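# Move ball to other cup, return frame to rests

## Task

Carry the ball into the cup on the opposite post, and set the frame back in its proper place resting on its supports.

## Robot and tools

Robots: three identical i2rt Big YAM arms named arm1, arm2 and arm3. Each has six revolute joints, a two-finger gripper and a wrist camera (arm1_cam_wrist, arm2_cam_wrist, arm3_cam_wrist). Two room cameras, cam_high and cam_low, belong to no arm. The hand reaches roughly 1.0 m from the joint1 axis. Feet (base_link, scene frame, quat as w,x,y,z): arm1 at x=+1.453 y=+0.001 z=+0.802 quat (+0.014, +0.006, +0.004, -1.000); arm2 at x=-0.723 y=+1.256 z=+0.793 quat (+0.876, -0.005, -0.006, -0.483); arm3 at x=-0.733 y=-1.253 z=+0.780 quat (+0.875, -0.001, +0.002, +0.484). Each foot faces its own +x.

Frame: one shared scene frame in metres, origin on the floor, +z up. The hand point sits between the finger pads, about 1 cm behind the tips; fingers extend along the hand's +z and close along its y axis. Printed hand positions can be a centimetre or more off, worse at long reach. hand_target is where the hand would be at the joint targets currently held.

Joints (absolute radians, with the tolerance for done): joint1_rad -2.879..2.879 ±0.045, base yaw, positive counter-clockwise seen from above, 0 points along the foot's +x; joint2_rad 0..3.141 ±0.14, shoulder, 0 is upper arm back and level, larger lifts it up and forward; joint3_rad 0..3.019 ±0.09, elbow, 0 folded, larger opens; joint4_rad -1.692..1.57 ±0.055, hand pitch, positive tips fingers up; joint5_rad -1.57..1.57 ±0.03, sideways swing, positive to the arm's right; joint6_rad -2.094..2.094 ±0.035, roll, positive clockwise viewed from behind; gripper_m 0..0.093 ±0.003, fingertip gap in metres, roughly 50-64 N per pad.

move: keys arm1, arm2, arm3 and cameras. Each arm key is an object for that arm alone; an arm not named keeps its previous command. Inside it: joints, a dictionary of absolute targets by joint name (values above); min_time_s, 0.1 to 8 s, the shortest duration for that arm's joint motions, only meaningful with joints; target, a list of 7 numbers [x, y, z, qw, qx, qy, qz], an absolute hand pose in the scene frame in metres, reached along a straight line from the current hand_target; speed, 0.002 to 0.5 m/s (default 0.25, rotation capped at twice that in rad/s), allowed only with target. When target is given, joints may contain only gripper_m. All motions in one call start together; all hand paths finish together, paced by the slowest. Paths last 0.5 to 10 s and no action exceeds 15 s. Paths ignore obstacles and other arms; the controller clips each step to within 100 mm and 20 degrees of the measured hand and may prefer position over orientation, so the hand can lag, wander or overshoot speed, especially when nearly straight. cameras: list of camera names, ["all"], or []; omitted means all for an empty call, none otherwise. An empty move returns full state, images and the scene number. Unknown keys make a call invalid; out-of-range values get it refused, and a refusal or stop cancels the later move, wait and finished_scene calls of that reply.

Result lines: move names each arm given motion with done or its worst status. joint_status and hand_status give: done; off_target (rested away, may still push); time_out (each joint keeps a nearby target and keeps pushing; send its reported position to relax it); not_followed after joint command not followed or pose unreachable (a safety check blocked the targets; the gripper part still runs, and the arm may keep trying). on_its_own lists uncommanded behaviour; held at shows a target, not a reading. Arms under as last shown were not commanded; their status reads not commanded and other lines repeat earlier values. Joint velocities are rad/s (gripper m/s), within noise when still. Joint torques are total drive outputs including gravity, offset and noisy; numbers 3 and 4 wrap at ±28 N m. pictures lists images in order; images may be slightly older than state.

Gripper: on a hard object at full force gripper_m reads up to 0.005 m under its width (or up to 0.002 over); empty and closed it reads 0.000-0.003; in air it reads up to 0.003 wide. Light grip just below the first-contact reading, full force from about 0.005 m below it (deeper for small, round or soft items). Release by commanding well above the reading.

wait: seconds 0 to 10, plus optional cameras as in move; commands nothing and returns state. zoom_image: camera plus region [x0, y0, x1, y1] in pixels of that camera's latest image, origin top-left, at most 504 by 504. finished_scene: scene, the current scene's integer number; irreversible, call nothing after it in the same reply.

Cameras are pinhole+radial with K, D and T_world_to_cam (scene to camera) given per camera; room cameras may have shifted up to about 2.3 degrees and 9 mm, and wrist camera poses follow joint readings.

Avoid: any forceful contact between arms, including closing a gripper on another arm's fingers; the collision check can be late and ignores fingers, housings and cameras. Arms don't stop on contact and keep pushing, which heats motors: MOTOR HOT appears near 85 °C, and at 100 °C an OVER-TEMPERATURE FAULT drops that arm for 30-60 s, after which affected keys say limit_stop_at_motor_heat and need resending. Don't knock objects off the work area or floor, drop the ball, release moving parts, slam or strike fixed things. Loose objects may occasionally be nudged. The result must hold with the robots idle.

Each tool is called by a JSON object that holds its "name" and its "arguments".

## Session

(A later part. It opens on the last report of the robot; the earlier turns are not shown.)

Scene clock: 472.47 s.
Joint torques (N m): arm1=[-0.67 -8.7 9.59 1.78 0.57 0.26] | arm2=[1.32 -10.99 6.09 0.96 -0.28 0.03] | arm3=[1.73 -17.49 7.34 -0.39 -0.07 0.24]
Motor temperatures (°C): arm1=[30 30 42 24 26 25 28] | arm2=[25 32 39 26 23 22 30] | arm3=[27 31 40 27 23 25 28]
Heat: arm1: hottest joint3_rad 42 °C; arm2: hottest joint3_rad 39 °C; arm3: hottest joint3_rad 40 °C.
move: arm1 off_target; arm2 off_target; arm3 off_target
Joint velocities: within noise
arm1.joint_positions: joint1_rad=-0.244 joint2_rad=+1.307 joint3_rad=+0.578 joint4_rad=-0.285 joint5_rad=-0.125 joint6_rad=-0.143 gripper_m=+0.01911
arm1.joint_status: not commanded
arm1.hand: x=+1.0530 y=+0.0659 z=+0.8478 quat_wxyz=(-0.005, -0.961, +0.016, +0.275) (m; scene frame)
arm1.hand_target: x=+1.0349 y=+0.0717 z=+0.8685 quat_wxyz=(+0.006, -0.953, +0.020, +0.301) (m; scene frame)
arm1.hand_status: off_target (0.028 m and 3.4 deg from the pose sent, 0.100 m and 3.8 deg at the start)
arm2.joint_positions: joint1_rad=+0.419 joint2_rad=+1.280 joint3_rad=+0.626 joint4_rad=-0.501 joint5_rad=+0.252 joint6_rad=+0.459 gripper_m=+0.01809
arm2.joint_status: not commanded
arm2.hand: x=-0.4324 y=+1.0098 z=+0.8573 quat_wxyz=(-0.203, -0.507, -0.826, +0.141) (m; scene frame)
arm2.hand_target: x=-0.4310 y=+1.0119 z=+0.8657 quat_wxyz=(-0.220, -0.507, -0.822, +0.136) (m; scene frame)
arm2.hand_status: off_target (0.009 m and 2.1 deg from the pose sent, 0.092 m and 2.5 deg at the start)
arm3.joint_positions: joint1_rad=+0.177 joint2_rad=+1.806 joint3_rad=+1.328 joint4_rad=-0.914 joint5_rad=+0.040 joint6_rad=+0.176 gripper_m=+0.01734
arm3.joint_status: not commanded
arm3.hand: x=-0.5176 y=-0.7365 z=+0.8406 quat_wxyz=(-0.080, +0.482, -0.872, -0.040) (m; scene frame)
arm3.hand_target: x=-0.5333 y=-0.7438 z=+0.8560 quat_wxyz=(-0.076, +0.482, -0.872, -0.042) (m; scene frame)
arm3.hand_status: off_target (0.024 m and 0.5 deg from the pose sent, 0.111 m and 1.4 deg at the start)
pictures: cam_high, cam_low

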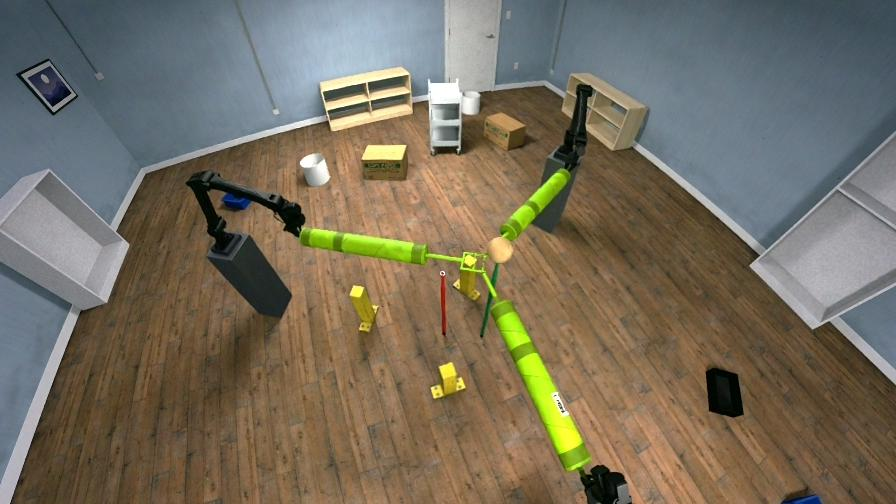

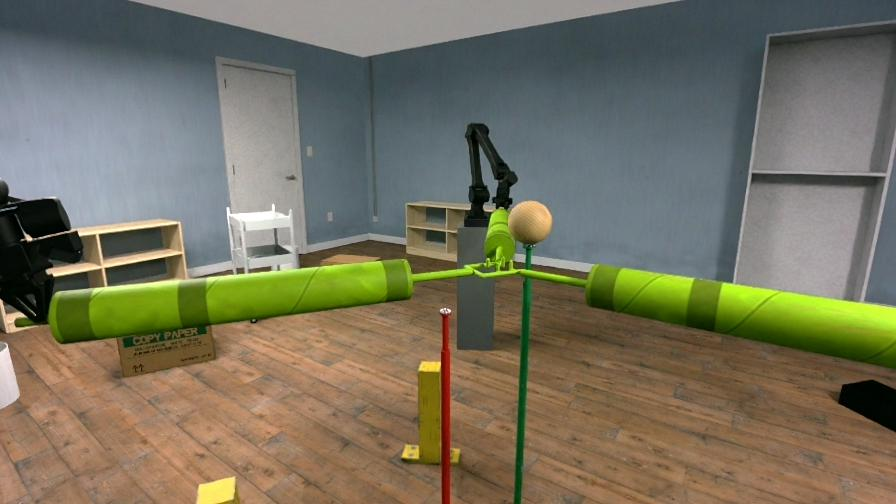

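{"name": "move", "arguments": {"arm1": {"target":[0.908,-0.207,0.868,0.0063,-0.954,0.02,0.301],"speed":0.1}, "arm2": {"target":[-0.563,0.731,0.868,0.22,0.507,0.822,-0.136],"speed":0.1}, "arm3": {"target":[-0.662,-1.02,0.861,0.0763,-0.4822,0.8717,0.0422],"speed":0.1}}}

{"name": "move", "arguments": {"arm1": {"target":[0.909,-0.207,0.56,0.0063,-0.954,0.02,0.301],"speed":0.1}, "arm2": {"target":[-0.561,0.733,0.56,0.22,0.507,0.822,-0.136],"speed":0.1}, "arm3": {"target":[-0.655,-1.02,0.55,0.0763,-0.4822,0.8717,0.0422],"speed":0.1}, "cameras": ["all"]}}

Scene clock: 485.20 s.
Joint torques (N m): arm1=[-0.38 -15.91 10.07 0.18 1.11 0.22] | arm2=[1.49 -13.98 10.03 -0.12 -1 0.14] | arm3=[1.55 -5.3 8.31 -1.32 -0.24 0.26]
Motor temperatures (°C): arm1=[30 30 40 24 26 25 28] | arm2=[25 32 39 26 24 22 30] | arm3=[27 32 38 27 23 25 28]
Heat: arm1: hottest joint3_rad 40 °C; arm2: hottest joint3_rad 39 °C; arm3: hottest joint3_rad 38 °C.
move: arm1 off_target; arm2 off_target; arm3 off_target
Joint velocities: within noise
arm1.joint_positions: joint1_rad=+0.410 joint2_rad=+1.710 joint3_rad=+1.046 joint4_rad=-0.363 joint5_rad=+0.242 joint6_rad=+0.406 gripper_m=+0.01911
arm1.joint_status: not commanded
arm1.hand: x=+0.9197 y=-0.2030 z=+0.8466 quat_wxyz=(+0.001, -0.958, +0.016, +0.286) (m; scene frame)
arm1.hand_target: x=+0.9086 y=-0.2069 z=+0.8680 quat_wxyz=(+0.006, -0.953, +0.020, +0.301) (m; scene frame)
arm1.hand_status: off_target (0.025 m and 2.0 deg from the pose sent, 0.310 m and 3.4 deg at the start)
arm2.joint_positions: joint1_rad=-0.299 joint2_rad=+1.636 joint3_rad=+0.991 joint4_rad=-0.433 joint5_rad=-0.076 joint6_rad=-0.189 gripper_m=+0.01809
arm2.joint_status: not commanded
arm2.hand: x=-0.5716 y=+0.7424 z=+0.8577 quat_wxyz=(-0.210, -0.505, -0.825, +0.143) (m; scene frame)
arm2.hand_target: x=-0.5632 y=+0.7315 z=+0.8683 quat_wxyz=(-0.220, -0.507, -0.822, +0.136) (m; scene frame)
arm2.hand_status: off_target (0.018 m and 1.5 deg from the pose sent, 0.308 m and 2.1 deg at the start)
arm3.joint_positions: joint1_rad=+0.286 joint2_rad=+0.959 joint3_rad=+0.542 joint4_rad=-0.939 joint5_rad=+0.063 joint6_rad=+0.278 gripper_m=+0.01734
arm3.joint_status: not commanded
arm3.hand: x=-0.6513 y=-1.0040 z=+0.8612 quat_wxyz=(-0.095, +0.482, -0.869, -0.053) (m; scene frame)
arm3.hand_target: x=-0.6611 y=-1.0190 z=+0.8601 quat_wxyz=(-0.076, +0.482, -0.872, -0.042) (m; scene frame)
arm3.hand_status: off_target (0.019 m and 2.5 deg from the pose sent, 0.319 m and 0.5 deg at the start)
pictures: none

Scene clock: 488.97 s.
Joint torques (N m): arm1=[-1.14 -18.9 3.52 1.72 0.73 0.14] | arm2=[1.38 -17.03 3.56 1.18 -0.57 0.17] | arm3=[-0.56 -8 -2.59 1.26 -0.2 -0.02]
Motor temperatures (°C): arm1=[30 31 39 24 26 25 28] | arm2=[25 33 39 26 24 22 30] | arm3=[27 32 38 27 23 25 28]
Heat: arm1: hottest joint3_rad 39 °C; arm2: hottest joint3_rad 39 °C; arm3: hottest joint3_rad 38 °C.
move: arm1 off_target; arm2 done; arm3 done
Joint velocities: within noise
arm1.joint_positions: joint1_rad=+0.422 joint2_rad=+2.410 joint3_rad=+1.101 joint4_rad=+0.274 joint5_rad=+0.255 joint6_rad=+0.417 gripper_m=+0.01911
arm1.joint_status: not commanded
arm1.hand: x=+0.9216 y=-0.2061 z=+0.5491 quat_wxyz=(+0.005, -0.959, +0.017, +0.284) (m; scene frame)
arm1.hand_target: x=+0.9092 y=-0.2068 z=+0.5601 quat_wxyz=(+0.006, -0.953, +0.020, +0.301) (m; scene frame)
arm1.hand_status: off_target (0.017 m and 2.0 deg from the pose sent, 0.287 m and 1.9 deg at the start)
arm2.joint_positions: joint1_rad=-0.295 joint2_rad=+2.349 joint3_rad=+1.004 joint4_rad=+0.259 joint5_rad=-0.085 joint6_rad=-0.189 gripper_m=+0.01809
arm2.joint_status: not commanded
arm2.hand: x=-0.5659 y=+0.7389 z=+0.5629 quat_wxyz=(-0.210, -0.503, -0.827, +0.137) (m; scene frame)
arm2.hand_target: x=-0.5612 y=+0.7332 z=+0.5601 quat_wxyz=(-0.220, -0.507, -0.822, +0.136) (m; scene frame)
arm2.hand_status: done (0.008 m and 1.3 deg from the pose sent, 0.298 m and 1.5 deg at the start)
arm3.joint_positions: joint1_rad=+0.276 joint2_rad=+2.237 joint3_rad=+0.404 joint4_rad=+0.450 joint5_rad=+0.056 joint6_rad=+0.271 gripper_m=+0.01734
arm3.joint_status: not commanded
arm3.hand: x=-0.6524 y=-1.0104 z=+0.5523 quat_wxyz=(-0.084, +0.482, -0.871, -0.045) (m; scene frame)
arm3.hand_target: x=-0.6551 y=-1.0200 z=+0.5502 quat_wxyz=(-0.076, +0.482, -0.872, -0.042) (m; scene frame)
arm3.hand_status: done (0.010 m and 1.0 deg from the pose sent, 0.312 m and 2.5 deg at the start)
pictures: arm1_cam_wrist, arm2_cam_wrist, arm3_cam_wrist, cam_high, cam_low
camera_calibration:
arm1_cam_wrist: T_world_to_cam=[[0.0403448, 0.998932, 0.0225095, 0.154376], [0.997546, -0.0415584, 0.0563391, -0.95772], [0.0572144, 0.0201813, -0.998158, 0.625958], [0, 0, 0, 1]] pos_world=[0.913328, -0.206645, 0.675287]
arm2_cam_wrist: T_world_to_cam=[[-0.891732, -0.452233, 0.0172971, -0.181774], [-0.447971, 0.887469, 0.108263, -0.963519], [-0.0643107, 0.0887931, -0.993972, 0.582971], [0, 0, 0, 1]] pos_world=[-0.55623, 0.721126, 0.686914]
arm3_cam_wrist: T_world_to_cam=[[0.851383, -0.524544, 0.0000238801, 0.0251354], [-0.473976, -0.769287, 0.42842, -1.321], [-0.224707, -0.364761, -0.903579, 0.111765], [0, 0, 0, 1]] pos_world=[-0.622407, -0.962275, 0.666931]

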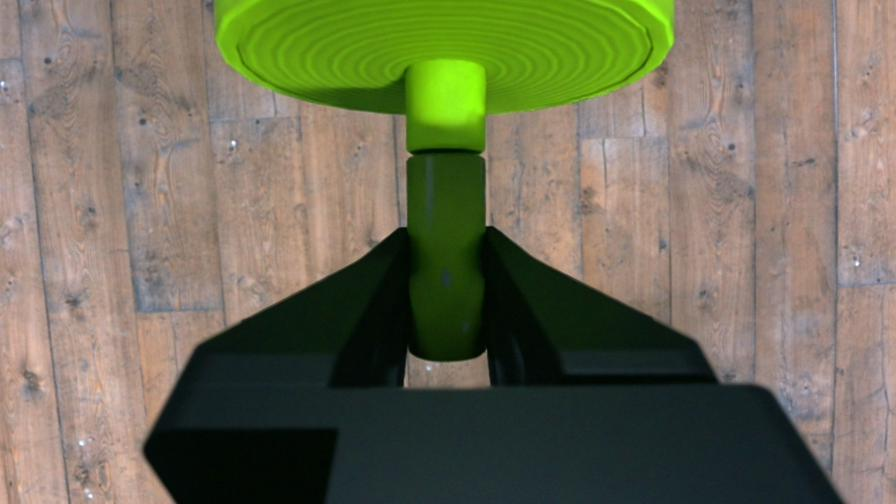

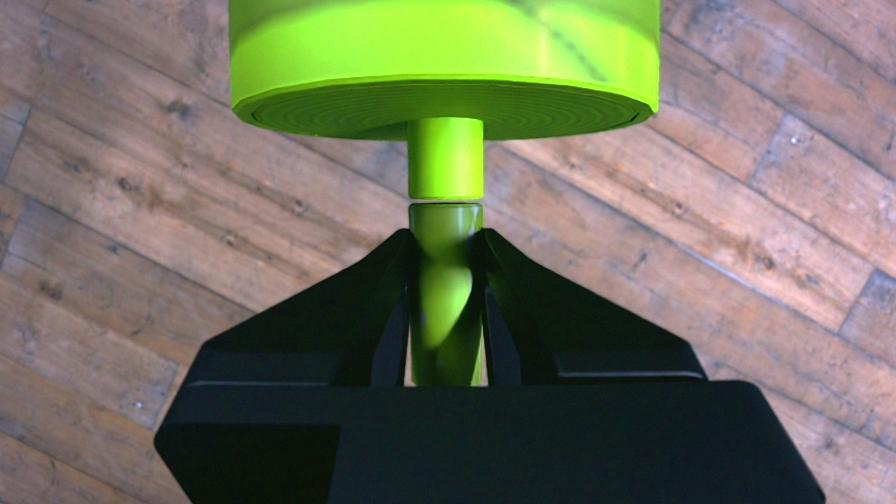

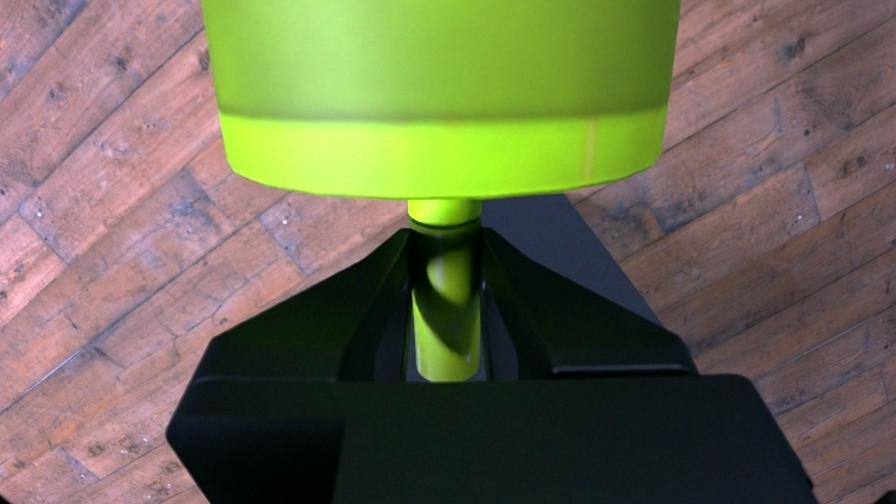

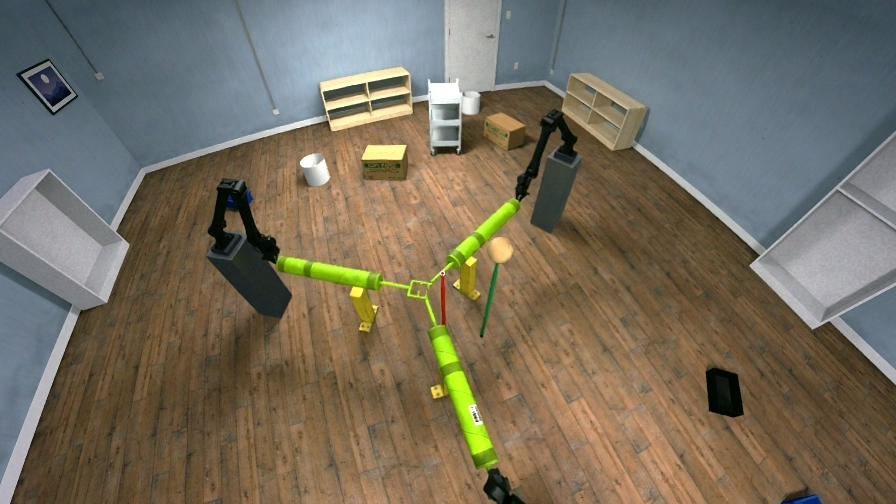

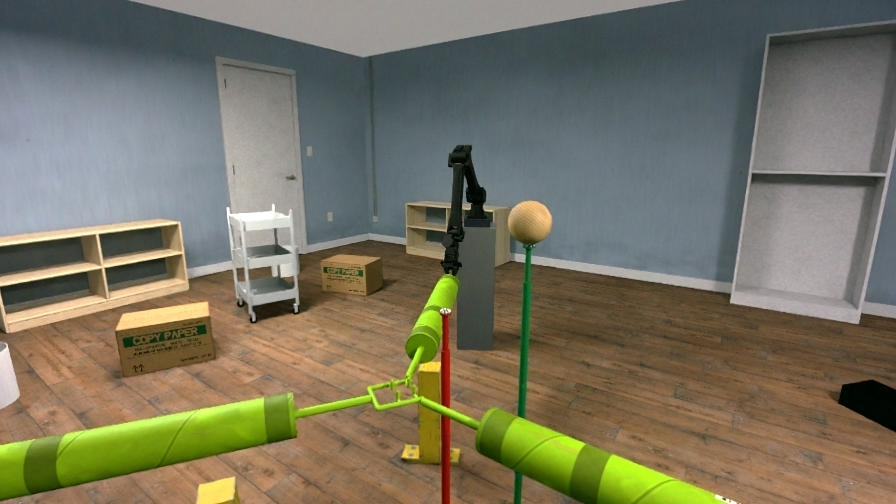

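{"name": "move", "arguments": {"arm1": {"target":[0.9085,-0.2065,0.473,0.0063,-0.954,0.02,0.301],"speed":0.08}, "arm2": {"target":[-0.5595,0.7265,0.468,0.22,0.507,0.822,-0.136],"speed":0.08}, "arm3": {"target":[-0.6525,-1.0245,0.460,0.0763,-0.4822,0.8717,0.0422],"speed":0.08}}}

{"name": "move", "arguments": {"arm1": {"target":[0.9085,-0.2065,0.453,0.0063,-0.954,0.02,0.301],"speed":0.03}, "arm2": {"target":[-0.5595,0.7275,0.447,0.22,0.507,0.822,-0.136],"speed":0.03}, "arm3": {"target":[-0.6525,-1.0235,0.442,0.0763,-0.4822,0.8717,0.0422],"speed":0.03}, "cameras": ["all"]}}

Scene clock: 498.70 s.
Joint torques (N m): arm1=[-1.2 -19.43 2.69 1.89 0.72 0.13] | arm2=[1.32 -18.08 2.89 1.31 -0.59 0.16] | arm3=[-0.56 -8.59 -4.46 1.28 -0.26 -0.01]
Motor temperatures (°C): arm1=[30 32 37 24 27 25 28] | arm2=[25 34 37 26 24 22 30] | arm3=[27 31 35 27 23 25 28]
Heat: arm1: hottest joint3_rad 37 °C; arm2: hottest joint3_rad 37 °C; arm3: hottest joint3_rad 35 °C.
move: arm1 off_target; arm2 done; arm3 off_target
Joint velocities: within noise
arm1.joint_positions: joint1_rad=+0.422 joint2_rad=+2.637 joint3_rad=+1.230 joint4_rad=+0.369 joint5_rad=+0.255 joint6_rad=+0.417 gripper_m=+0.01911
arm1.joint_status: not commanded
arm1.hand: x=+0.9226 y=-0.2053 z=+0.4623 quat_wxyz=(+0.006, -0.959, +0.016, +0.283) (m; scene frame)
arm1.hand_target: x=+0.9087 y=-0.2063 z=+0.4731 quat_wxyz=(+0.006, -0.953, +0.020, +0.301) (m; scene frame)
arm1.hand_status: off_target (0.018 m and 2.2 deg from the pose sent, 0.077 m and 2.0 deg at the start)
arm2.joint_positions: joint1_rad=-0.295 joint2_rad=+2.600 joint3_rad=+1.149 joint4_rad=+0.358 joint5_rad=-0.085 joint6_rad=-0.189 gripper_m=+0.01809
arm2.joint_status: not commanded
arm2.hand: x=-0.5644 y=+0.7340 z=+0.4702 quat_wxyz=(-0.208, -0.504, -0.828, +0.134) (m; scene frame)
arm2.hand_target: x=-0.5596 y=+0.7265 z=+0.4683 quat_wxyz=(-0.220, -0.507, -0.822, +0.136) (m; scene frame)
arm2.hand_status: done (0.009 m and 1.6 deg from the pose sent, 0.096 m and 1.3 deg at the start)
arm3.joint_positions: joint1_rad=+0.258 joint2_rad=+2.602 joint3_rad=+0.561 joint4_rad=+0.659 joint5_rad=+0.054 joint6_rad=+0.252 gripper_m=+0.01734
arm3.joint_status: not commanded
arm3.hand: x=-0.6490 y=-1.0134 z=+0.4614 quat_wxyz=(-0.085, +0.483, -0.870, -0.045) (m; scene frame)
arm3.hand_target: x=-0.6525 y=-1.0244 z=+0.4602 quat_wxyz=(-0.076, +0.482, -0.872, -0.042) (m; scene frame)
arm3.hand_status: off_target (0.012 m and 1.0 deg from the pose sent, 0.093 m and 1.0 deg at the start)
pictures: none

Scene clock: 499.90 s.
Joint torques (N m): arm1=[-1.2 -18.02 3.63 2 0.72 0.13] | arm2=[1.32 -16.44 3.64 1.54 -0.56 0.16] | arm3=[-0.44 -7.36 -3.4 1.31 -0.24 0.01]
Motor temperatures (°C): arm1=[30 32 37 24 27 25 28] | arm2=[25 34 37 26 24 22 30] | arm3=[27 31 35 27 23 25 28]
Heat: arm1: hottest joint3_rad 37 °C; arm2: hottest joint3_rad 37 °C; arm3: hottest joint3_rad 35 °C.
move: arm1 off_target; arm2 off_target; arm3 off_target
Joint velocities: within noise
arm1.joint_positions: joint1_rad=+0.422 joint2_rad=+2.669 joint3_rad=+1.252 joint4_rad=+0.382 joint5_rad=+0.255 joint6_rad=+0.417 gripper_m=+0.01911
arm1.joint_status: not commanded
arm1.hand: x=+0.9223 y=-0.2054 z=+0.4500 quat_wxyz=(+0.005, -0.959, +0.016, +0.284) (m; scene frame)
arm1.hand_target: x=+0.9088 y=-0.2063 z=+0.4533 quat_wxyz=(+0.006, -0.953, +0.020, +0.301) (m; scene frame)
arm1.hand_status: off_target (0.014 m and 2.0 deg from the pose sent, 0.017 m and 2.2 deg at the start)
arm2.joint_positions: joint1_rad=-0.295 joint2_rad=+2.632 joint3_rad=+1.169 joint4_rad=+0.373 joint5_rad=-0.086 joint6_rad=-0.189 gripper_m=+0.01809
arm2.joint_status: not commanded
arm2.hand: x=-0.5641 y=+0.7335 z=+0.4585 quat_wxyz=(-0.209, -0.503, -0.828, +0.135) (m; scene frame)
arm2.hand_target: x=-0.5598 y=+0.7283 z=+0.4474 quat_wxyz=(-0.220, -0.507, -0.822, +0.136) (m; scene frame)
arm2.hand_status: off_target (0.014 m and 1.5 deg from the pose sent, 0.025 m and 1.6 deg at the start)
arm3.joint_positions: joint1_rad=+0.258 joint2_rad=+2.642 joint3_rad=+0.586 joint4_rad=+0.676 joint5_rad=+0.054 joint6_rad=+0.252 gripper_m=+0.01734
arm3.joint_status: not commanded
arm3.hand: x=-0.6490 y=-1.0132 z=+0.4497 quat_wxyz=(-0.085, +0.483, -0.870, -0.046) (m; scene frame)
arm3.hand_target: x=-0.6525 y=-1.0234 z=+0.4425 quat_wxyz=(-0.076, +0.482, -0.872, -0.042) (m; scene frame)
arm3.hand_status: off_target (0.013 m and 1.1 deg from the pose sent, 0.022 m and 1.0 deg at the start)
pictures: arm1_cam_wrist, arm2_cam_wrist, arm3_cam_wrist, cam_high, cam_low
camera_calibration:
arm1_cam_wrist: T_world_to_cam=[[0.0403274, 0.998928, 0.0227211, 0.155777], [0.99753, -0.041559, 0.0566297, -0.952858], [0.0575133, 0.0203812, -0.998137, 0.526748], [0, 0, 0, 1]] pos_world=[0.913928, -0.205945, 0.576188]
arm2_cam_wrist: T_world_to_cam=[[-0.891695, -0.452369, 0.0155534, -0.179807], [-0.447986, 0.886927, 0.112557, -0.948252], [-0.0647122, 0.0933993, -0.993523, 0.476058], [0, 0, 0, 1]] pos_world=[-0.55433, 0.715227, 0.582505]
arm3_cam_wrist: T_world_to_cam=[[0.85202, -0.523509, 0.000876824, 0.0219259], [-0.473777, -0.770365, 0.4267, -1.27792], [-0.222706, -0.363972, -0.904393, 0.0211874], [0, 0, 0, 1]] pos_world=[-0.619412, -0.965277, 0.564432]

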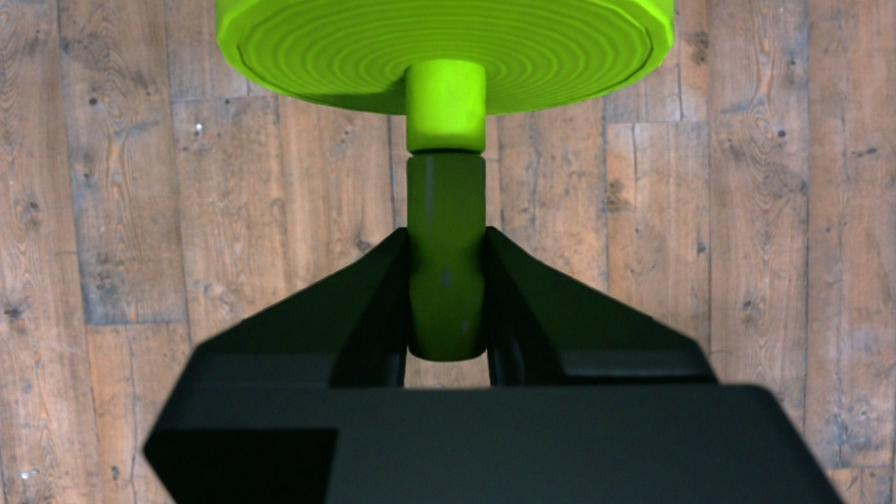

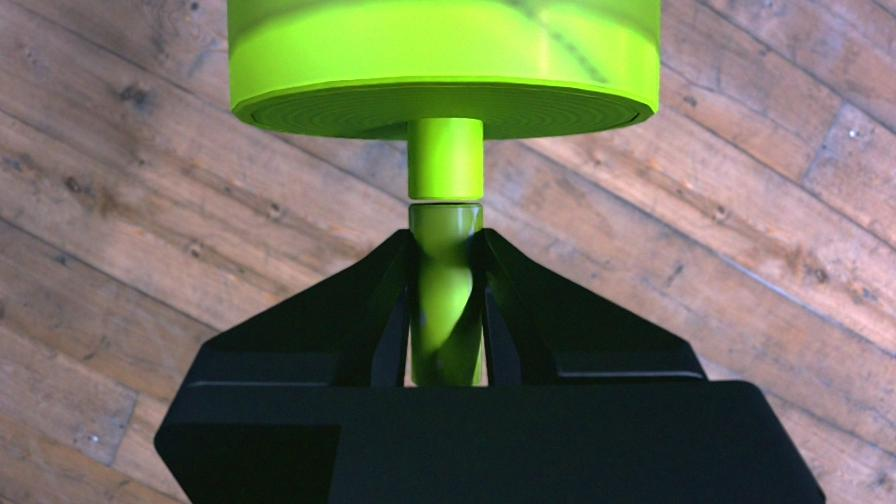

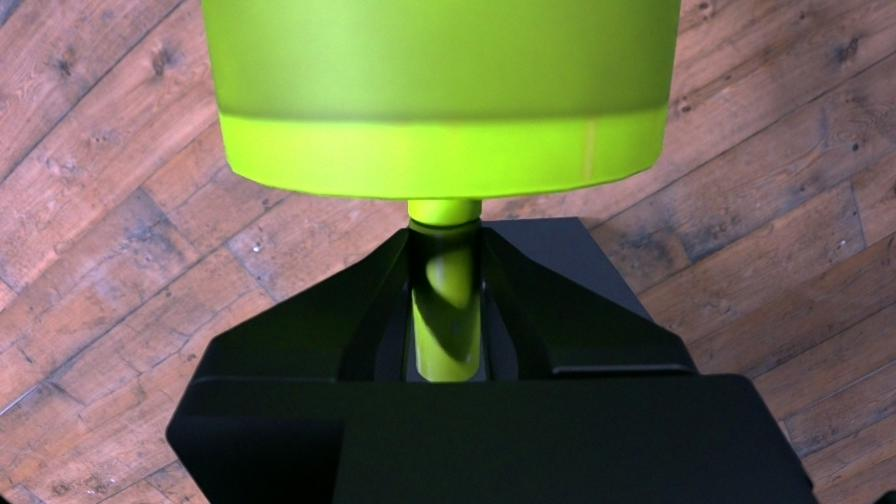

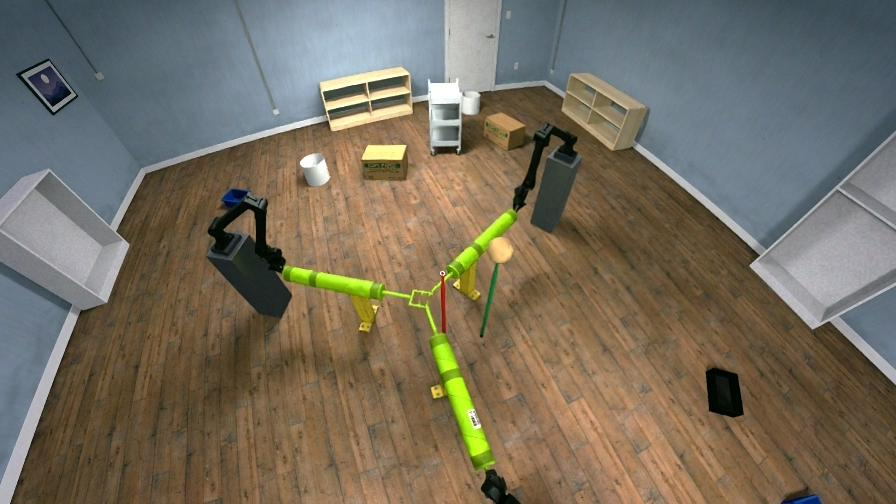

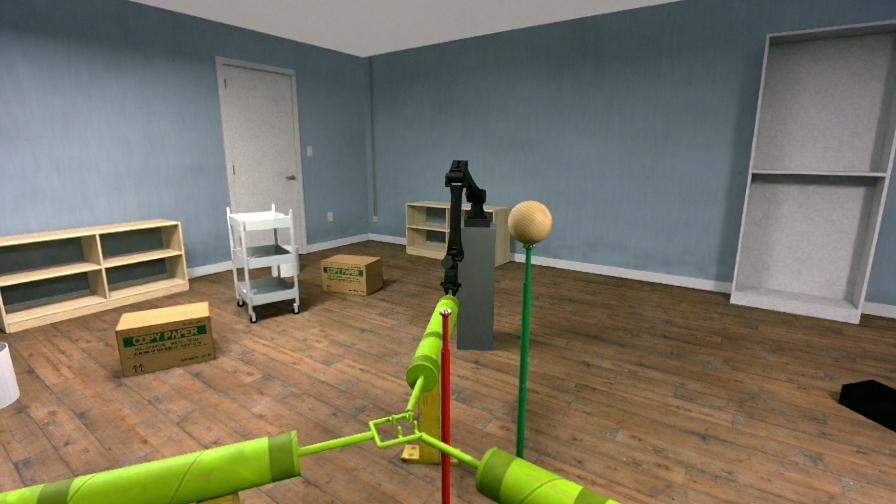

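{"name": "move", "arguments": {"arm1": {"joints":{"gripper_m":0.09}}, "arm2": {"joints":{"gripper_m":0.09}}, "arm3": {"joints":{"gripper_m":0.09}}}}

{"name": "move", "arguments": {"arm1": {"target":[0.925,-0.2055,0.60,0.0063,-0.954,0.02,0.301],"speed":0.15}, "arm2": {"target":[-0.568,0.74,0.60,0.22,0.507,0.822,-0.136],"speed":0.15}, "arm3": {"target":[-0.652,-1.02,0.60,0.0763,-0.4822,0.8717,0.0422],"speed":0.15}, "cameras": ["all"]}}

Scene clock: 506.20 s.
Joint torques (N m): arm1=[-1.2 -18.14 3.43 1.99 0.32 0.14] | arm2=[1.32 -16.91 2.82 1.26 -0.29 0.12] | arm3=[-0.5 -8.47 -3.69 1.26 0.04 0.01]
Motor temperatures (°C): arm1=[30 33 36 24 27 25 28] | arm2=[25 34 36 26 24 22 30] | arm3=[27 31 34 27 23 25 28]
Heat: arm1: hottest joint3_rad 36 °C; arm2: hottest joint3_rad 36 °C; arm3: hottest joint3_rad 34 °C.
move: arm1 done; arm2 done; arm3 done
Joint velocities: within noise
arm1.joint_positions: joint1_rad=+0.422 joint2_rad=+2.671 joint3_rad=+1.255 joint4_rad=+0.382 joint5_rad=+0.266 joint6_rad=+0.417 gripper_m=+0.08983
arm1.joint_status: all done
arm1.hand: x=+0.9209 y=-0.2040 z=+0.4501 quat_wxyz=(+0.010, -0.958, +0.018, +0.287) (m; scene frame)
arm1.hand_target: x=+0.9087 y=-0.2063 z=+0.4534 quat_wxyz=(+0.006, -0.953, +0.020, +0.301) (m; scene frame)
arm1.hand_status: not commanded
arm2.joint_positions: joint1_rad=-0.295 joint2_rad=+2.636 joint3_rad=+1.182 joint4_rad=+0.382 joint5_rad=-0.093 joint6_rad=-0.185 gripper_m=+0.08985
arm2.joint_status: all done
arm2.hand: x=-0.5607 y=+0.7260 z=+0.4599 quat_wxyz=(-0.218, -0.502, -0.825, +0.138) (m; scene frame)
arm2.hand_target: x=-0.5597 y=+0.7281 z=+0.4475 quat_wxyz=(-0.220, -0.507, -0.822, +0.136) (m; scene frame)
arm2.hand_status: not commanded
arm3.joint_positions: joint1_rad=+0.258 joint2_rad=+2.658 joint3_rad=+0.587 joint4_rad=+0.677 joint5_rad=+0.048 joint6_rad=+0.252 gripper_m=+0.08987
arm3.joint_status: all done
arm3.hand: x=-0.6519 y=-1.0190 z=+0.4458 quat_wxyz=(-0.078, +0.483, -0.871, -0.043) (m; scene frame)
arm3.hand_target: x=-0.6525 y=-1.0235 z=+0.4425 quat_wxyz=(-0.076, +0.482, -0.872, -0.042) (m; scene frame)
arm3.hand_status: not commanded
pictures: none

Scene clock: 508.17 s.
Joint torques (N m): arm1=[-0.15 -18.67 2.86 1.07 0.32 0.23] | arm2=[0.5 -19.14 2.14 0.4 -0.29 0.04] | arm3=[-0.15 -9.05 -0.76 0.4 0.06 0.05]
Motor temperatures (°C): arm1=[30 33 36 24 27 24 27] | arm2=[25 34 36 26 24 22 30] | arm3=[27 31 34 27 23 25 28]
Heat: arm1: hottest joint3_rad 36 °C; arm2: hottest joint3_rad 36 °C; arm3: hottest joint3_rad 34 °C.
move: arm1 off_target; arm2 done; arm3 done
Joint velocities: within noise
arm1.joint_positions: joint1_rad=+0.422 joint2_rad=+2.300 joint3_rad=+1.026 joint4_rad=+0.258 joint5_rad=+0.272 joint6_rad=+0.417 gripper_m=+0.08990
arm1.joint_status: not commanded
arm1.hand: x=+0.9269 y=-0.2005 z=+0.5909 quat_wxyz=(+0.009, -0.955, +0.020, +0.296) (m; scene frame)
arm1.hand_target: x=+0.9250 y=-0.2054 z=+0.5998 quat_wxyz=(+0.006, -0.953, +0.020, +0.301) (m; scene frame)
arm1.hand_status: off_target (0.011 m and 0.7 deg from the pose sent, 0.150 m and 1.8 deg at the start)
arm2.joint_positions: joint1_rad=-0.295 joint2_rad=+2.267 joint3_rad=+0.967 joint4_rad=+0.230 joint5_rad=-0.097 joint6_rad=-0.185 gripper_m=+0.08992
arm2.joint_status: not commanded
arm2.hand: x=-0.5638 y=+0.7391 z=+0.5944 quat_wxyz=(-0.220, -0.502, -0.825, +0.138) (m; scene frame)
arm2.hand_target: x=-0.5679 y=+0.7401 z=+0.5998 quat_wxyz=(-0.220, -0.507, -0.822, +0.136) (m; scene frame)
arm2.hand_status: done (0.007 m and 0.8 deg from the pose sent, 0.141 m and 0.7 deg at the start)
arm3.joint_positions: joint1_rad=+0.258 joint2_rad=+2.025 joint3_rad=+0.340 joint4_rad=+0.282 joint5_rad=+0.048 joint6_rad=+0.252 gripper_m=+0.08995
arm3.joint_status: not commanded
arm3.hand: x=-0.6521 y=-1.0203 z=+0.5958 quat_wxyz=(-0.075, +0.484, -0.871, -0.040) (m; scene frame)
arm3.hand_target: x=-0.6520 y=-1.0201 z=+0.5998 quat_wxyz=(-0.076, +0.482, -0.872, -0.042) (m; scene frame)
arm3.hand_status: done (0.004 m and 0.3 deg from the pose sent, 0.154 m and 0.3 deg at the start)
pictures: arm1_cam_wrist, arm2_cam_wrist, arm3_cam_wrist, cam_high, cam_low
camera_calibration:
arm1_cam_wrist: T_world_to_cam=[[0.0495365, 0.998421, 0.0264769, 0.136604], [0.998201, -0.0503875, 0.0325034, -0.953357], [0.0337862, 0.0248192, -0.999121, 0.690485], [0, 0, 0, 1]] pos_world=[0.921546, -0.201563, 0.717249]
arm2_cam_wrist: T_world_to_cam=[[-0.890736, -0.454448, 0.00818633, -0.17271], [-0.451939, 0.887448, 0.0904832, -0.957931], [-0.0483848, 0.0768969, -0.995864, 0.633364], [0, 0, 0, 1]] pos_world=[-0.55612, 0.722922, 0.718835]
arm3_cam_wrist: T_world_to_cam=[[0.852625, -0.522523, 0.000545907, 0.0222494], [-0.467529, -0.762422, 0.447358, -1.34729], [-0.233339, -0.381684, -0.894355, 0.119082], [0, 0, 0, 1]] pos_world=[-0.621082, -0.970128, 0.709212]

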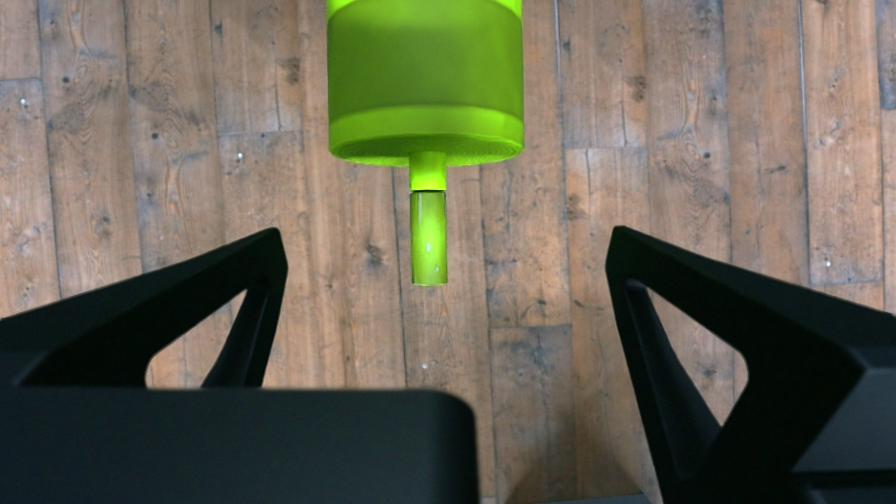

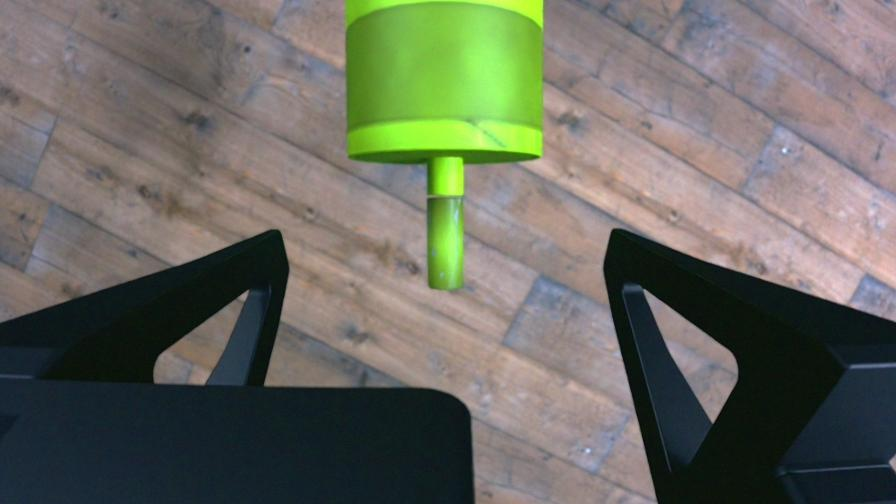

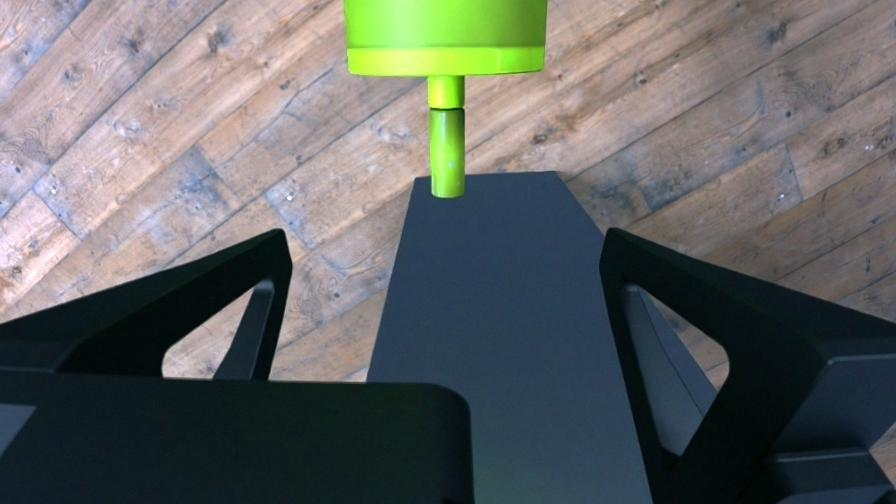

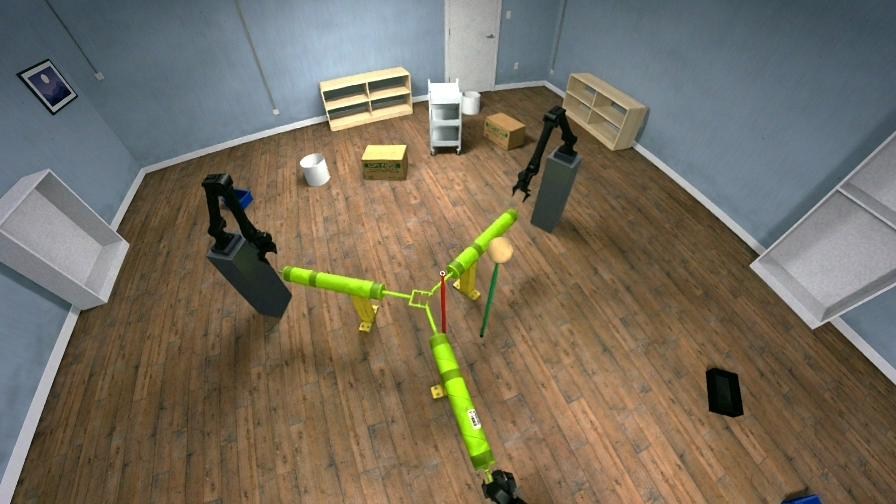

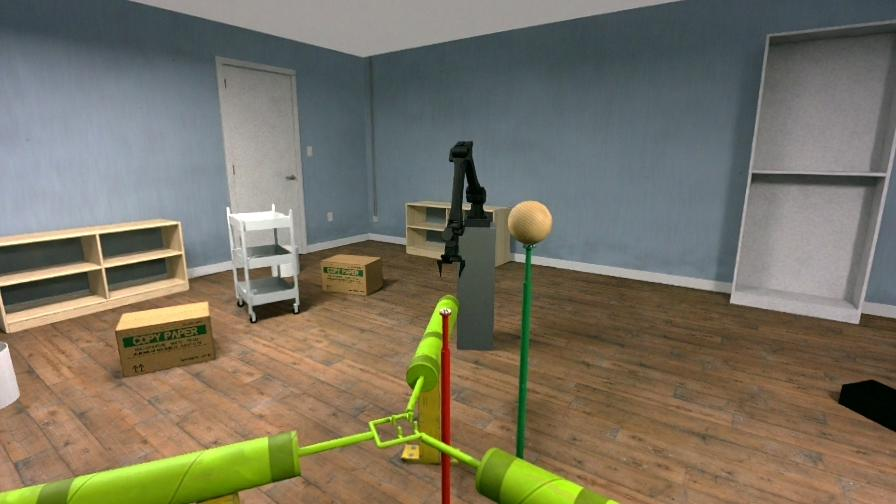

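{"name": "finished_scene", "arguments": {"scene": 1}}

The scene is finished: the task was done.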